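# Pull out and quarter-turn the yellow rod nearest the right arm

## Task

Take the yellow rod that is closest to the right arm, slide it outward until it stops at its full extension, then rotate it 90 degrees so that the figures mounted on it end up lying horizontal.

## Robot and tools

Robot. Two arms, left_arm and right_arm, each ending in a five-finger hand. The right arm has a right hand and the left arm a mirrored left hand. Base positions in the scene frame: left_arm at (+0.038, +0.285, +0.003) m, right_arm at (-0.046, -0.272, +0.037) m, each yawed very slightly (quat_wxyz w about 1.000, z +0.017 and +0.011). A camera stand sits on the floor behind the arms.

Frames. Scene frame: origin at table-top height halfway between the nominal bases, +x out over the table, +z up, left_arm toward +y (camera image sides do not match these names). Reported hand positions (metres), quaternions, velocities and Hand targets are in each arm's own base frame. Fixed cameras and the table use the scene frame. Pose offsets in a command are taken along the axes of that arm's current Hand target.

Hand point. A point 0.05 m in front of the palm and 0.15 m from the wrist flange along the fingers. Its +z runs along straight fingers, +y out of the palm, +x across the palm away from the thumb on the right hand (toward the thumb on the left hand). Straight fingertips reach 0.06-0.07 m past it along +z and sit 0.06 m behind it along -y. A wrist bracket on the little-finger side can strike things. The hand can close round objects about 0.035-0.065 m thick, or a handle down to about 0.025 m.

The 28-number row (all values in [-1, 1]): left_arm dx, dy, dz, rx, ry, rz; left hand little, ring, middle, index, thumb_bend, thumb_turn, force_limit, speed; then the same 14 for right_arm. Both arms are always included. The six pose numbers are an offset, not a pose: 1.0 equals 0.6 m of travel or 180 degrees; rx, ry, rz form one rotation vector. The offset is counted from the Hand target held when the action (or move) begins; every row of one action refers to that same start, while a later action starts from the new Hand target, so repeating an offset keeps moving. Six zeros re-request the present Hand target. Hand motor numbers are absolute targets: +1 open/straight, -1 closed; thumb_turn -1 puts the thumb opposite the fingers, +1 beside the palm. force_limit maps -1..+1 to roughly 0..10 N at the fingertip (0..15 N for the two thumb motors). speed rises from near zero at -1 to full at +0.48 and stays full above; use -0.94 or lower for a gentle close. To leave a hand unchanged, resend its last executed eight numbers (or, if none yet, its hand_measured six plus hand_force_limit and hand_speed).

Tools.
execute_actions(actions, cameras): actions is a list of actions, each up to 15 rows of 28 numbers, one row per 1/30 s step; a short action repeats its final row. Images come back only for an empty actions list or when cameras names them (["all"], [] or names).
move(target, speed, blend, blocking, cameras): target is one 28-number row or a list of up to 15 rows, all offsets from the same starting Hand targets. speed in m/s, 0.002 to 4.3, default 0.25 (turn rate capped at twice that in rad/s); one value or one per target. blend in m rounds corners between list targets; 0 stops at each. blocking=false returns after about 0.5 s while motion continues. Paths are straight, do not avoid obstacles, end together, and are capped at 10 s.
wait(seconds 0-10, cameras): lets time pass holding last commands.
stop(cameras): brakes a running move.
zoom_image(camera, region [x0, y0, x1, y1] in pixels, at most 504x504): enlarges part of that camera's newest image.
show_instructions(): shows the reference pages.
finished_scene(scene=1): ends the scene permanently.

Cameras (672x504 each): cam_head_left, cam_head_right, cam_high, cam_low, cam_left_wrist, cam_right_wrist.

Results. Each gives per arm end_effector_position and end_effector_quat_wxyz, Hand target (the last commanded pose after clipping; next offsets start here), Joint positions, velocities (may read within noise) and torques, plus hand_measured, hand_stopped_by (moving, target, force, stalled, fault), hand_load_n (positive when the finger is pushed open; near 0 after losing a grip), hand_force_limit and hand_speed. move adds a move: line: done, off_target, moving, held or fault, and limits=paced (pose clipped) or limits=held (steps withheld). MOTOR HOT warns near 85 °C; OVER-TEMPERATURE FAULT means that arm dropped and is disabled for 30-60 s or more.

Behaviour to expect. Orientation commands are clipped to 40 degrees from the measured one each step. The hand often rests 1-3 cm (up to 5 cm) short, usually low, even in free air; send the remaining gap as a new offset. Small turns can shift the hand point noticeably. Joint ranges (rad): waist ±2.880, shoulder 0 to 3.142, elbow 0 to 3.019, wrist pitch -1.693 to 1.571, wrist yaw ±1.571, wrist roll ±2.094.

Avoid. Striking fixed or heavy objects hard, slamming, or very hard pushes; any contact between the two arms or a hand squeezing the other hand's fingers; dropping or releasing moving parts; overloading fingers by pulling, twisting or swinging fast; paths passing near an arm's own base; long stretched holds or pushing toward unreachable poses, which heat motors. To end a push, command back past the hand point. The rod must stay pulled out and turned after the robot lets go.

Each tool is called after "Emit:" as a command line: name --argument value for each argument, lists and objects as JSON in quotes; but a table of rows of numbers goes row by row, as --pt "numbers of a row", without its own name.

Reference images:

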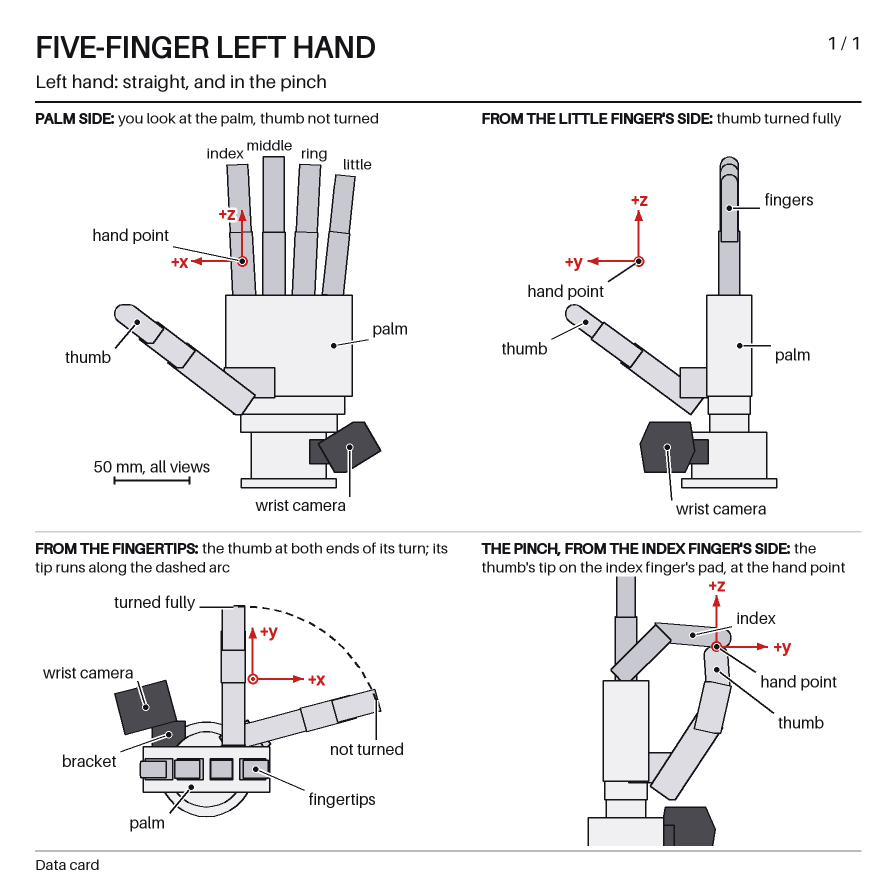

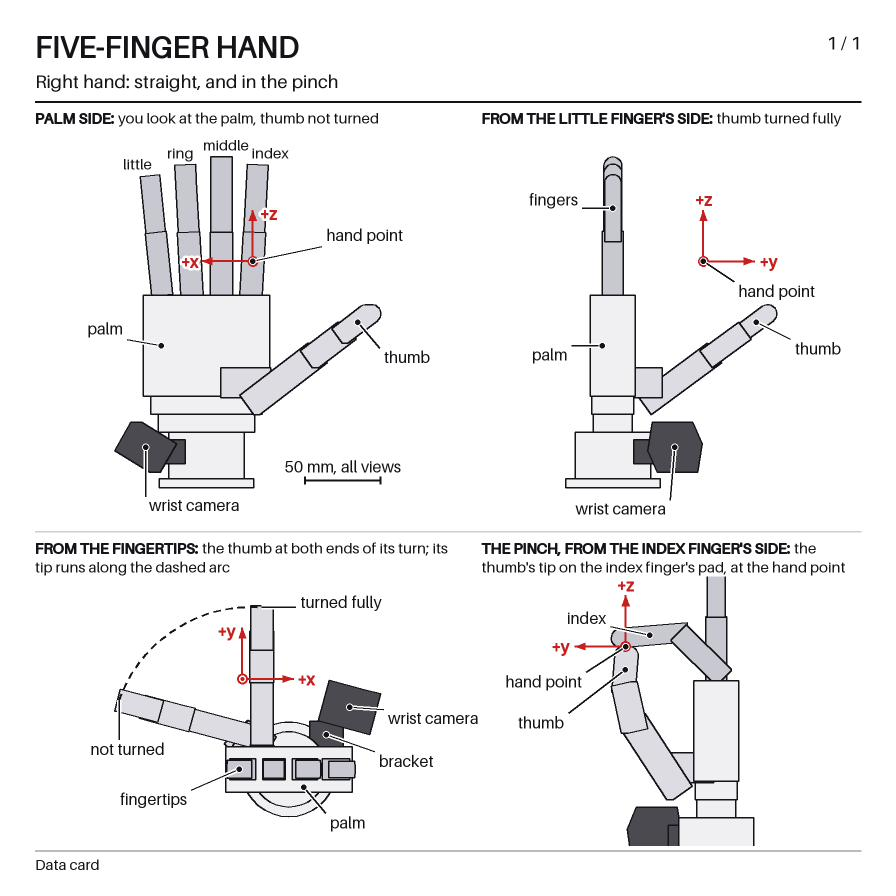

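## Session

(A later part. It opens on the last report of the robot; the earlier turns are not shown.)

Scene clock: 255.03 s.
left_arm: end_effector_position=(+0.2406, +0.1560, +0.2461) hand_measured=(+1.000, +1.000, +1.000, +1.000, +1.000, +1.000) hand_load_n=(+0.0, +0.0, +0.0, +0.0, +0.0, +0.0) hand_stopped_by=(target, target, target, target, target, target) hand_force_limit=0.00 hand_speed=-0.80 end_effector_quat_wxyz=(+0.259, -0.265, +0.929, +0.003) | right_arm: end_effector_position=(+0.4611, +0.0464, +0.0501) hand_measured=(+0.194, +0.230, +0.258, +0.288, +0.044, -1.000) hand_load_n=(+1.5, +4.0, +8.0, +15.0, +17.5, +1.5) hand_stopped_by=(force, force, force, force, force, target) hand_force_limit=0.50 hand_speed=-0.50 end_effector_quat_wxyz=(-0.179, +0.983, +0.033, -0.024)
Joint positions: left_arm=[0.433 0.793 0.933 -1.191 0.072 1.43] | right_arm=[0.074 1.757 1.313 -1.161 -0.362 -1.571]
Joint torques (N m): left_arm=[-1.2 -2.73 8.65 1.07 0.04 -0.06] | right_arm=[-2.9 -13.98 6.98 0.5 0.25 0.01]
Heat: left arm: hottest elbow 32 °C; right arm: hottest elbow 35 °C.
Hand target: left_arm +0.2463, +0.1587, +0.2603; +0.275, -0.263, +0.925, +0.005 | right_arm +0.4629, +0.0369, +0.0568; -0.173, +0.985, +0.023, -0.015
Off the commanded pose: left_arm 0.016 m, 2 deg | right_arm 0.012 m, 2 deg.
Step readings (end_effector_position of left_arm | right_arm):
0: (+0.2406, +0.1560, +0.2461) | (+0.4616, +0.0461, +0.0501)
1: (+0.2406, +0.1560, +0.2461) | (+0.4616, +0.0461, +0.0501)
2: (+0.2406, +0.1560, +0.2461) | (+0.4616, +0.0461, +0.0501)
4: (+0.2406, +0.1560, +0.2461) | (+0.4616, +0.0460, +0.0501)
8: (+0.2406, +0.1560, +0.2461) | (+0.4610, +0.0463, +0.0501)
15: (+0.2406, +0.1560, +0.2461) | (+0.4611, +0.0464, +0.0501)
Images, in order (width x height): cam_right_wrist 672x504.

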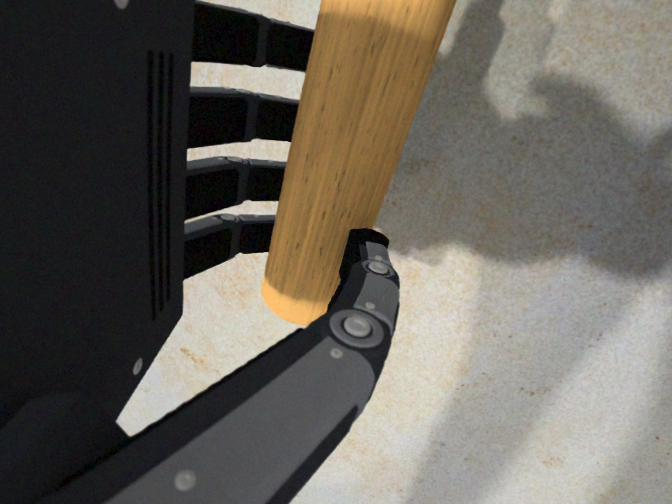

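Emit:
move --target '[0,0,0,0,0,0,1,1,1,1,1,1,0,-0.8,-0.0193,-0.0027,0.0153,0.1,0,0,-0.6,-0.6,-0.6,-0.6,-0.6,-1,0.5,-0.5]' --speed 0.12 --cameras '["cam_right_wrist","cam_high","cam_low","cam_head_right"]'

Emit:
zoom_image --camera "cam_low" --region '[240, 230, 460, 370]'

Emit:
zoom_image --camera "cam_high" --region '[310, 370, 430, 490]'

Emit:
zoom_image --camera "cam_head_right" --region '[240, 0, 480, 130]'

Scene clock: 261.13 s.
left_arm: end_effector_position=(+0.2406, +0.1560, +0.2461) hand_measured=(+1.000, +1.000, +1.000, +1.000, +1.000, +1.000) hand_load_n=(+0.0, +0.0, -0.5, +0.0, +0.0, +0.0) hand_stopped_by=(target, target, target, target, target, target) hand_force_limit=0.00 hand_speed=-0.80 end_effector_quat_wxyz=(+0.259, -0.265, +0.929, +0.003) | right_arm: end_effector_position=(+0.4602, +0.0482, +0.0451) hand_measured=(+0.194, +0.230, +0.258, +0.286, +0.046, -1.000) hand_load_n=(+8.5, +6.5, +5.5, +8.0, +19.5, -2.5) hand_stopped_by=(force, force, force, force, force, target) hand_force_limit=0.50 hand_speed=-0.50 end_effector_quat_wxyz=(-0.321, +0.946, +0.034, -0.010)
Joint positions: left_arm=[0.433 0.793 0.933 -1.191 0.072 1.43] | right_arm=[-0.039 1.771 1.285 -1.165 -0.649 -1.709]
Joint torques (N m): left_arm=[-1.38 -2.43 8.69 1.14 0.04 -0.05] | right_arm=[-3.25 -13.57 6.11 -0.76 -0.65 -0.08]
Heat: left arm: hottest elbow 32 °C; right arm: hottest elbow 35 °C.
Hand target: left_arm +0.2463, +0.1587, +0.2603; +0.275, -0.263, +0.925, +0.005 | right_arm +0.4509, +0.0410, +0.0490; -0.325, +0.945, +0.020, -0.019
Off the commanded pose: left_arm 0.016 m, 2 deg | right_arm 0.012 m, 2 deg.
move: off_target (left_arm, right_arm)
Images, in order (width x height): cam_head_right 672x504, cam_high 672x504, cam_low 672x504, cam_right_wrist 672x504.

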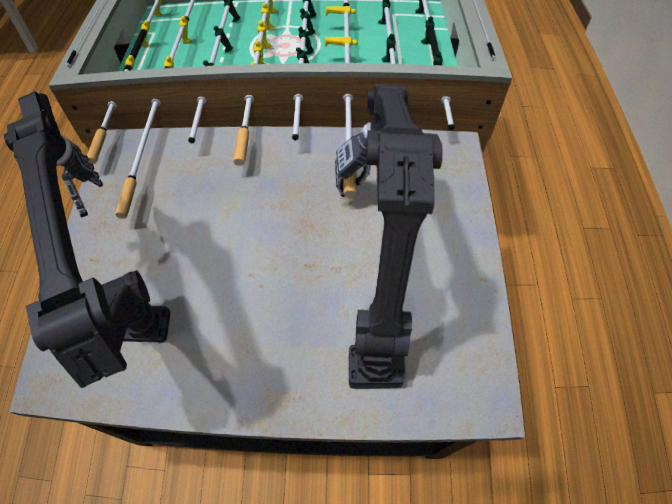

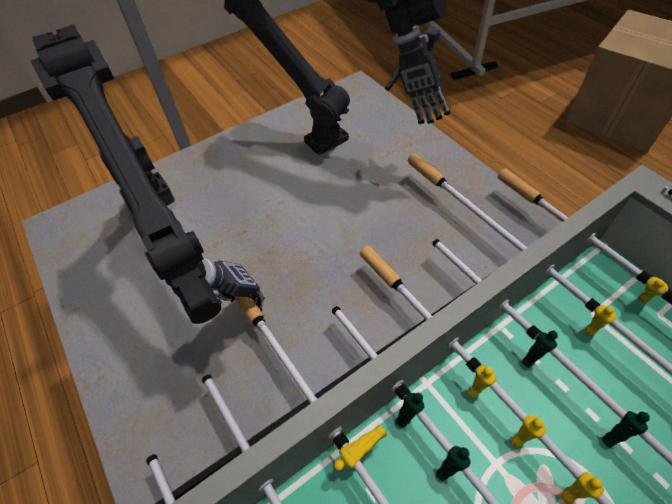

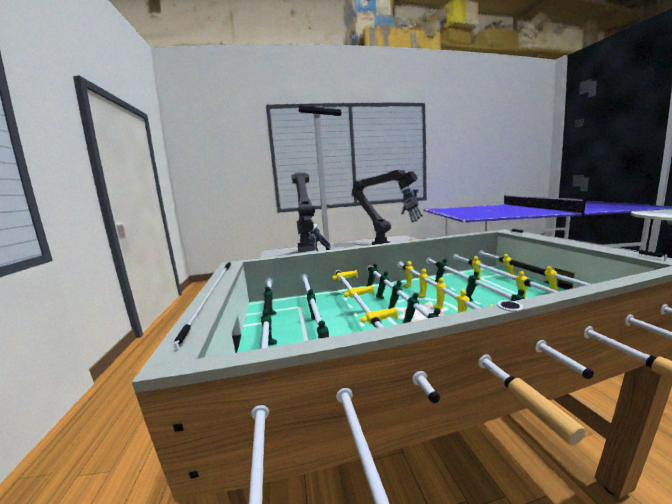

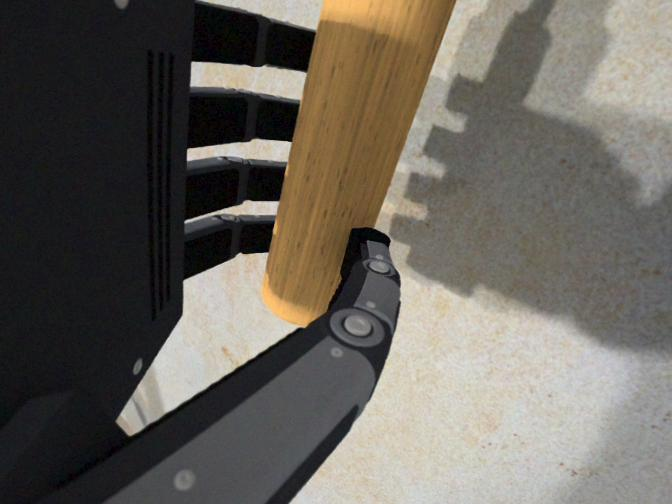

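Scaled by 2.291 from the camera's 672x504 image, which has a finer 960x720 frame.

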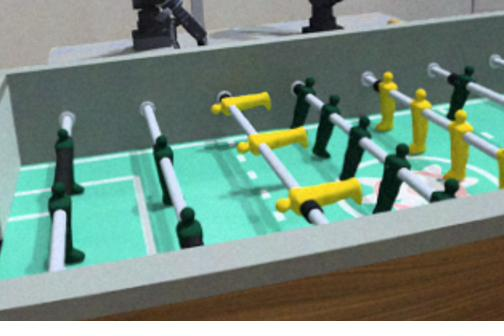

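Scaled by 4.200 from the camera's 672x504 image, which has a finer 960x720 frame.

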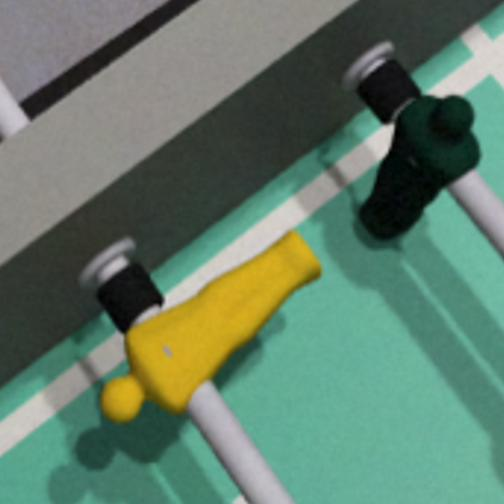

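Scaled by 2.100 from the camera's 672x504 image, which has a finer 960x720 frame.

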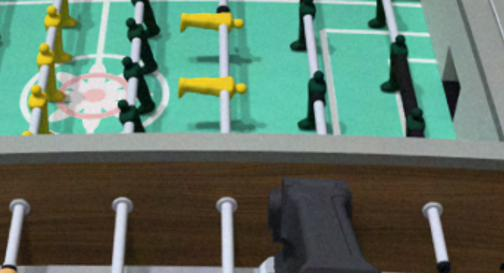

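Emit:
move --target '[0,0,0,0,0,0,1,1,1,1,1,1,0,-0.8,-0.018,0,0,0,0,0,-0.6,-0.6,-0.6,-0.6,-0.6,-1,0.5,-0.5]' --speed 0.05 --cameras '["cam_high","cam_low"]'

Emit:
zoom_image --camera "cam_high" --region '[310, 370, 430, 490]'

Scene clock: 267.70 s.
left_arm: end_effector_position=(+0.2406, +0.1560, +0.2461) hand_measured=(+1.000, +1.000, +1.000, +1.000, +1.000, +1.000) hand_load_n=(+0.0, +0.0, +0.0, +0.0, +0.0, +0.0) hand_stopped_by=(target, target, target, target, target, target) hand_force_limit=0.00 hand_speed=-0.80 end_effector_quat_wxyz=(+0.259, -0.265, +0.929, +0.003) | right_arm: end_effector_position=(+0.4586, +0.0478, +0.0430) hand_measured=(+0.194, +0.230, +0.258, +0.286, +0.046, -1.000) hand_load_n=(+8.5, +6.0, +5.5, +8.5, +19.5, -2.0) hand_stopped_by=(force, force, force, force, force, target) hand_force_limit=0.50 hand_speed=-0.50 end_effector_quat_wxyz=(-0.324, +0.945, +0.039, -0.007)
Joint positions: left_arm=[0.433 0.793 0.933 -1.191 0.072 1.43] | right_arm=[-0.042 1.768 1.274 -1.157 -0.656 -1.723]
Joint torques (N m): left_arm=[-1.49 -2.55 8.72 1.06 0.05 -0.05] | right_arm=[-3.08 -14.86 4.4 -0.75 -0.39 0.04]
Heat: left arm: hottest elbow 32 °C; right arm: hottest elbow 34 °C.
Hand target: left_arm +0.2463, +0.1587, +0.2603; +0.275, -0.263, +0.925, +0.005 | right_arm +0.4400, +0.0405, +0.0490; -0.325, +0.945, +0.020, -0.019
Off the commanded pose: left_arm 0.016 m, 2 deg | right_arm 0.021 m, 3 deg.
move: off_target (left_arm, right_arm)
Images, in order (width x height): cam_high 672x504, cam_low 672x504.

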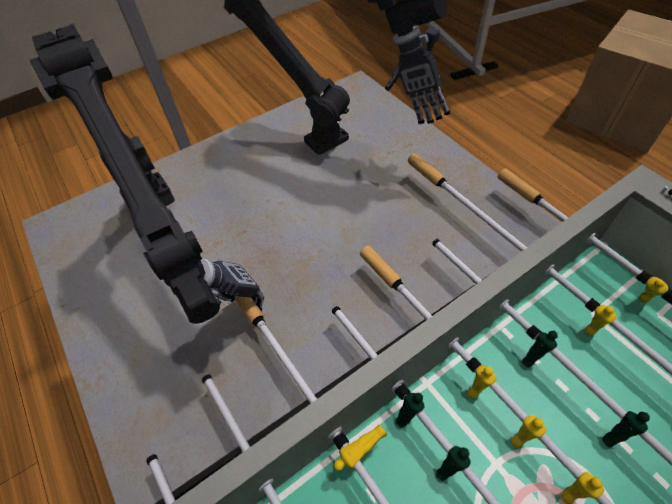

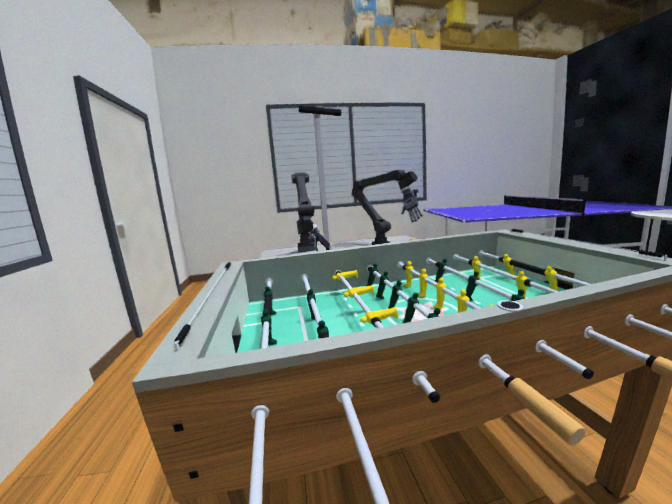

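Scaled by 4.200 from the camera's 672x504 image, which has a finer 960x720 frame.

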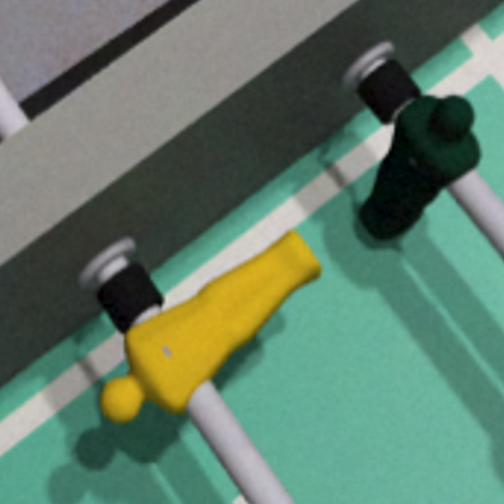

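Emit:
move --target '[0,0,0,0,0,0,1,1,1,1,1,1,0,-0.8,0.0375,-0.0087,0.0118,0,0,0,-0.6,-0.6,-0.6,-0.6,-0.6,-1,0.5,-0.5]' --speed 0.06

Emit:
execute_actions --actions '[[[0,0,0,0,0,0,1,1,1,1,1,1,0,-0.8,0,0,0,0,0,0,1,1,1,1,1,-1,0.5,-0.5]]]' --cameras '["cam_right_wrist","cam_high","cam_low"]'

Emit:
zoom_image --camera "cam_high" --region '[310, 370, 430, 490]'

Emit:
zoom_image --camera "cam_low" --region '[240, 230, 460, 370]'

Scene clock: 272.33 s.
left_arm: end_effector_position=(+0.2406, +0.1560, +0.2461) hand_measured=(+1.000, +1.000, +1.000, +1.000, +1.000, +1.000) hand_load_n=(+0.0, +0.0, +0.0, +0.0, +0.0, +0.0) hand_stopped_by=(target, target, target, target, target, target) hand_force_limit=0.00 hand_speed=-0.80 end_effector_quat_wxyz=(+0.259, -0.265, +0.929, +0.003) | right_arm: end_effector_position=(+0.4595, +0.0482, +0.0424) hand_measured=(+0.194, +0.230, +0.258, +0.286, +0.046, -1.000) hand_load_n=(+7.5, +5.5, +5.0, +8.5, +20.0, -1.0) hand_stopped_by=(force, force, force, force, force, target) hand_force_limit=0.50 hand_speed=-0.50 end_effector_quat_wxyz=(-0.325, +0.945, +0.039, -0.007)
Joint positions: left_arm=[0.433 0.793 0.933 -1.191 0.072 1.43] | right_arm=[-0.042 1.771 1.276 -1.157 -0.659 -1.722]
Joint torques (N m): left_arm=[-1.26 -2.67 8.66 1.07 0.03 -0.05] | right_arm=[-1.26 -12.04 8.91 -0.61 -0.38 0.29]
Heat: left arm: hottest elbow 32 °C; right arm: hottest elbow 34 °C.
Hand target: left_arm +0.2463, +0.1587, +0.2603; +0.275, -0.263, +0.925, +0.005 | right_arm +0.4621, +0.0500, +0.0463; -0.325, +0.945, +0.020, -0.019
Off the commanded pose: left_arm 0.016 m, 2 deg | right_arm 0.005 m, 3 deg.
move: off_target (left_arm, right_arm)

Scene clock: 273.97 s.
left_arm: end_effector_position=(+0.2406, +0.1560, +0.2461) hand_measured=(+1.000, +1.000, +1.000, +1.000, +1.000, +1.000) hand_load_n=(+0.0, +0.0, +0.0, +0.0, +0.0, +0.0) hand_stopped_by=(target, target, target, target, target, target) hand_force_limit=0.00 hand_speed=-0.80 end_effector_quat_wxyz=(+0.259, -0.265, +0.929, +0.003) | right_arm: end_effector_position=(+0.4537, +0.0489, +0.0434) hand_measured=(+1.000, +1.000, +1.000, +1.000, +1.000, -1.000) hand_load_n=(+0.0, +0.0, +0.0, +0.0, +0.0, +0.0) hand_stopped_by=(target, target, target, target, target, target) hand_force_limit=0.50 hand_speed=-0.50 end_effector_quat_wxyz=(-0.325, +0.945, +0.023, -0.019)
Joint positions: left_arm=[0.433 0.793 0.933 -1.191 0.072 1.43] | right_arm=[-0.042 1.772 1.277 -1.172 -0.657 -1.695]
Joint torques (N m): left_arm=[-1.49 -2.55 8.69 1.06 0.04 -0.07] | right_arm=[-1.32 -11.81 8.9 -0.02 -0.43 0.02]
Heat: left arm: hottest elbow 32 °C; right arm: hottest elbow 34 °C.
Hand target: left_arm +0.2463, +0.1587, +0.2603; +0.275, -0.263, +0.925, +0.005 | right_arm +0.4621, +0.0501, +0.0463; -0.325, +0.945, +0.020, -0.019
Off the commanded pose: left_arm 0.016 m, 2 deg | right_arm 0.009 m, 0 deg.
Step readings (end_effector_position of left_arm | right_arm):
0: (+0.2406, +0.1560, +0.2461) | (+0.4595, +0.0482, +0.0424)
1: (+0.2406, +0.1560, +0.2461) | (+0.4595, +0.0482, +0.0424)
2: (+0.2406, +0.1560, +0.2461) | (+0.4595, +0.0482, +0.0424)
4: (+0.2406, +0.1560, +0.2461) | (+0.4590, +0.0482, +0.0426)
8: (+0.2406, +0.1560, +0.2461) | (+0.4547, +0.0485, +0.0431)
15: (+0.2406, +0.1560, +0.2461) | (+0.4540, +0.0489, +0.0433)
Images, in order (width x height): cam_high 672x504, cam_low 672x504, cam_right_wrist 672x504.

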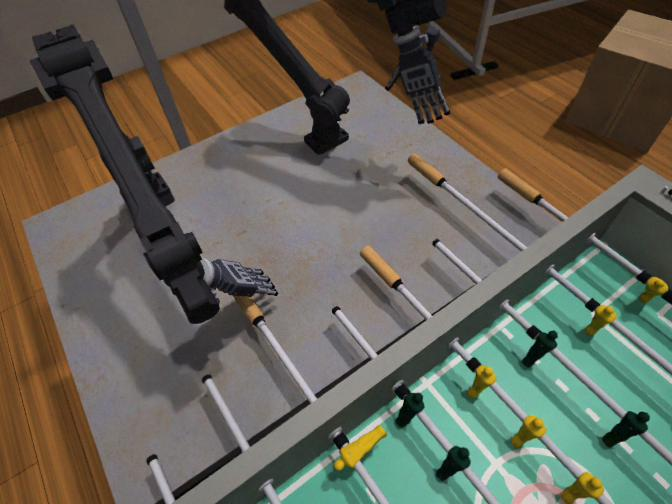

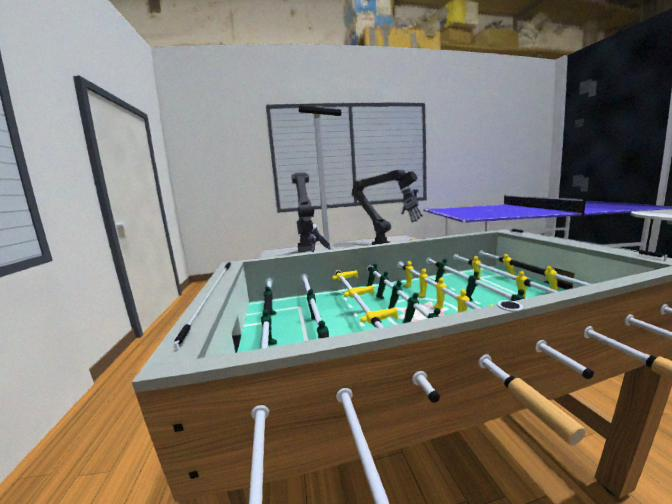

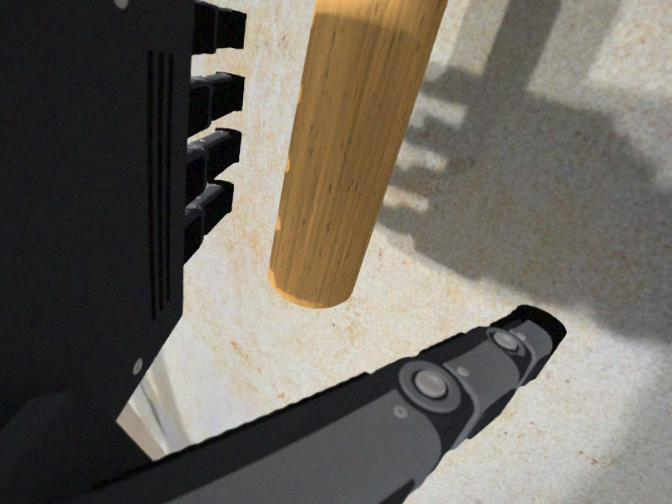

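Scaled by 4.200 from the camera's 672x504 image, which has a finer 960x720 frame.

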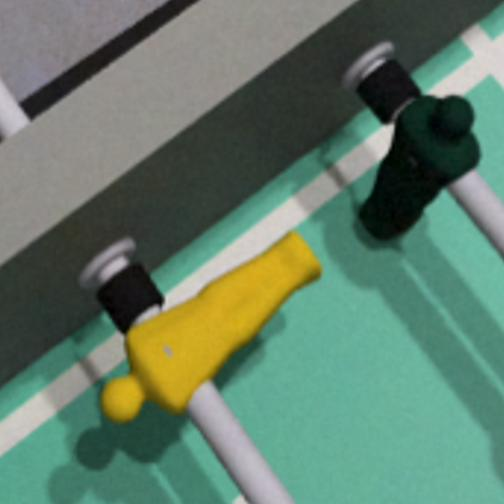

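Scaled by 2.291 from the camera's 672x504 image, which has a finer 960x720 frame.

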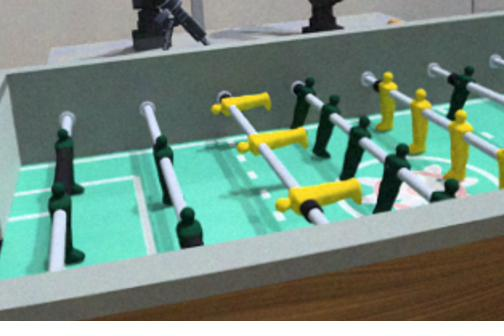

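Emit:
move --target '[0,0,0,0,0,0,1,1,1,1,1,1,0,-0.8,0,0.01,-0.2,0,0,0,1,1,1,1,1,-1,0.5,-0.5]' --speed 0.15 --cameras '["cam_high","cam_low","cam_head_left","cam_right_wrist"]'

Emit:
zoom_image --camera "cam_high" --region '[310, 370, 430, 490]'

Emit:
zoom_image --camera "cam_low" --region '[300, 240, 420, 340]'

Emit:
zoom_image --camera "cam_head_left" --region '[200, 0, 440, 180]'

Scene clock: 280.20 s.
left_arm: end_effector_position=(+0.2406, +0.1560, +0.2461) hand_measured=(+1.000, +1.000, +1.000, +1.000, +1.000, +1.000) hand_load_n=(+0.0, +0.0, +0.0, +0.0, +0.0, +0.0) hand_stopped_by=(target, target, target, target, target, target) hand_force_limit=0.00 hand_speed=-0.80 end_effector_quat_wxyz=(+0.259, -0.265, +0.929, +0.003) | right_arm: end_effector_position=(+0.4519, -0.0227, +0.1215) hand_measured=(+1.000, +1.000, +1.000, +1.000, +1.000, -1.000) hand_load_n=(+0.0, +0.0, +0.0, +0.0, +0.0, +0.0) hand_stopped_by=(target, target, target, target, target, target) hand_force_limit=0.50 hand_speed=-0.50 end_effector_quat_wxyz=(-0.329, +0.944, +0.011, -0.040)
Joint positions: left_arm=[0.433 0.793 0.933 -1.191 0.072 1.43] | right_arm=[-0.186 1.76 1.469 -1.525 -0.636 -1.861]
Joint torques (N m): left_arm=[-1.2 -2.49 8.68 1.06 0.03 -0.06] | right_arm=[-2.02 -13.22 11 -0.38 -0.36 -0.18]
Heat: left arm: hottest elbow 32 °C; right arm: hottest elbow 35 °C.
Hand target: left_arm +0.2463, +0.1587, +0.2603; +0.275, -0.263, +0.925, +0.005 | right_arm +0.4680, -0.0282, +0.1371; -0.325, +0.945, +0.020, -0.019
Off the commanded pose: left_arm 0.016 m, 2 deg | right_arm 0.023 m, 3 deg.
move: off_target (left_arm, right_arm)
Images, in order (width x height): cam_head_left 672x504, cam_high 672x504, cam_low 672x504, cam_right_wrist 672x504.

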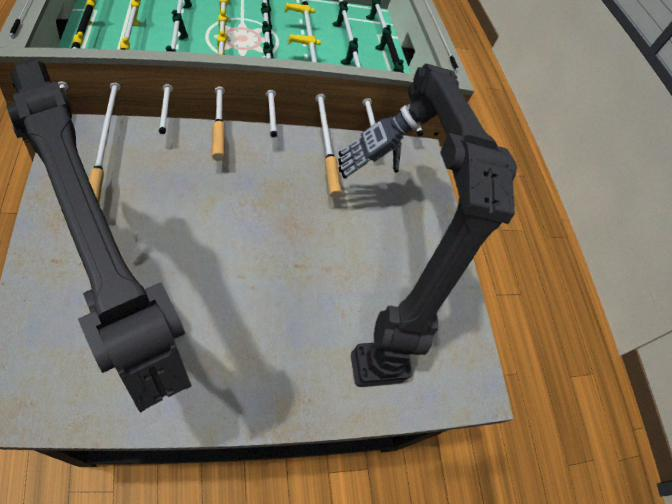

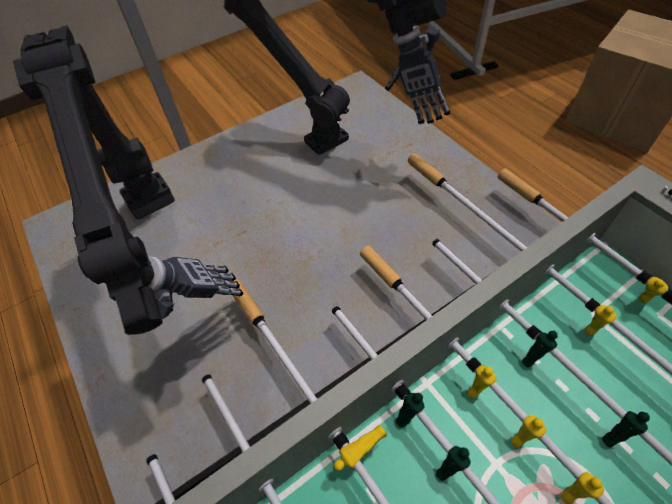

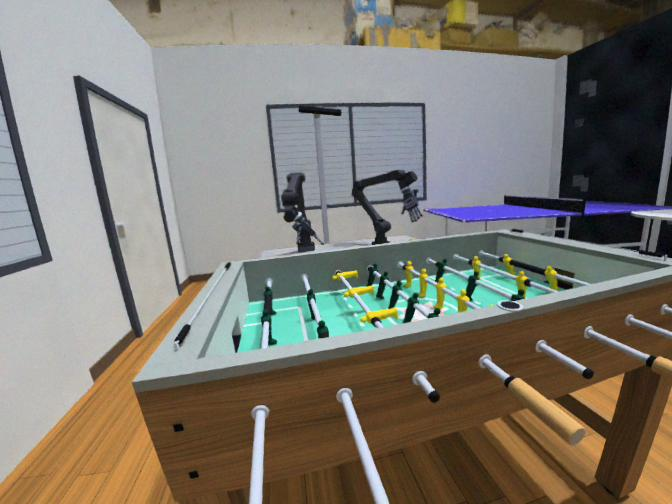

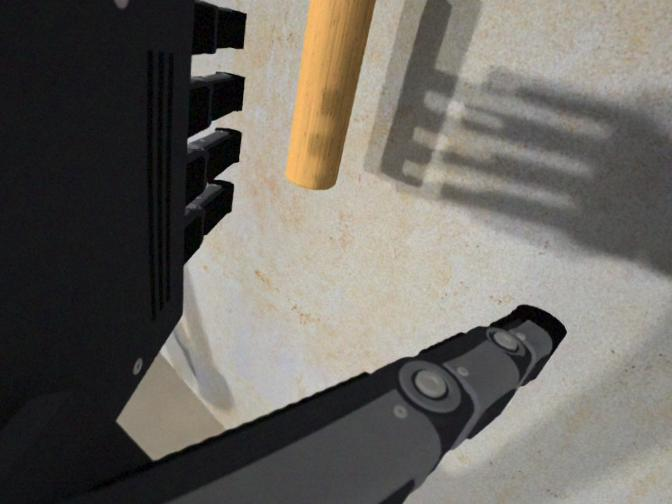

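Scaled by 4.200 from the camera's 672x504 image, which has a finer 960x720 frame.

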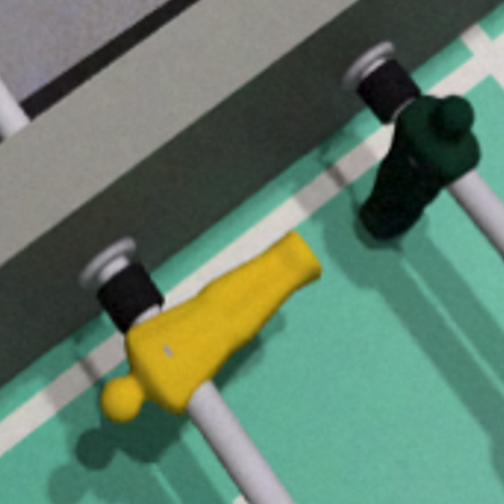

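Scaled by 4.200 from the camera's 672x504 image, which has a finer 960x720 frame.

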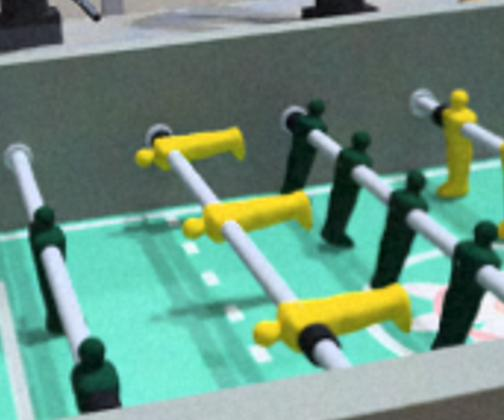

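Scaled by 2.100 from the camera's 672x504 image, which has a finer 960x720 frame.

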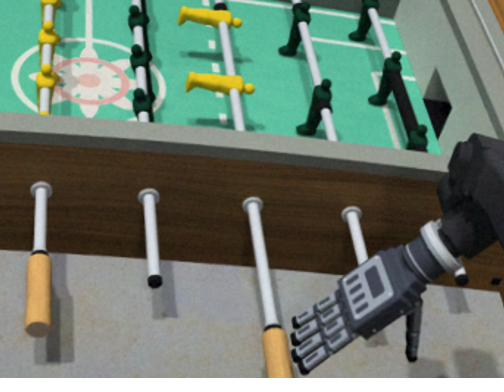

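Emit:
finished_scene

The scene is finished: the task was done.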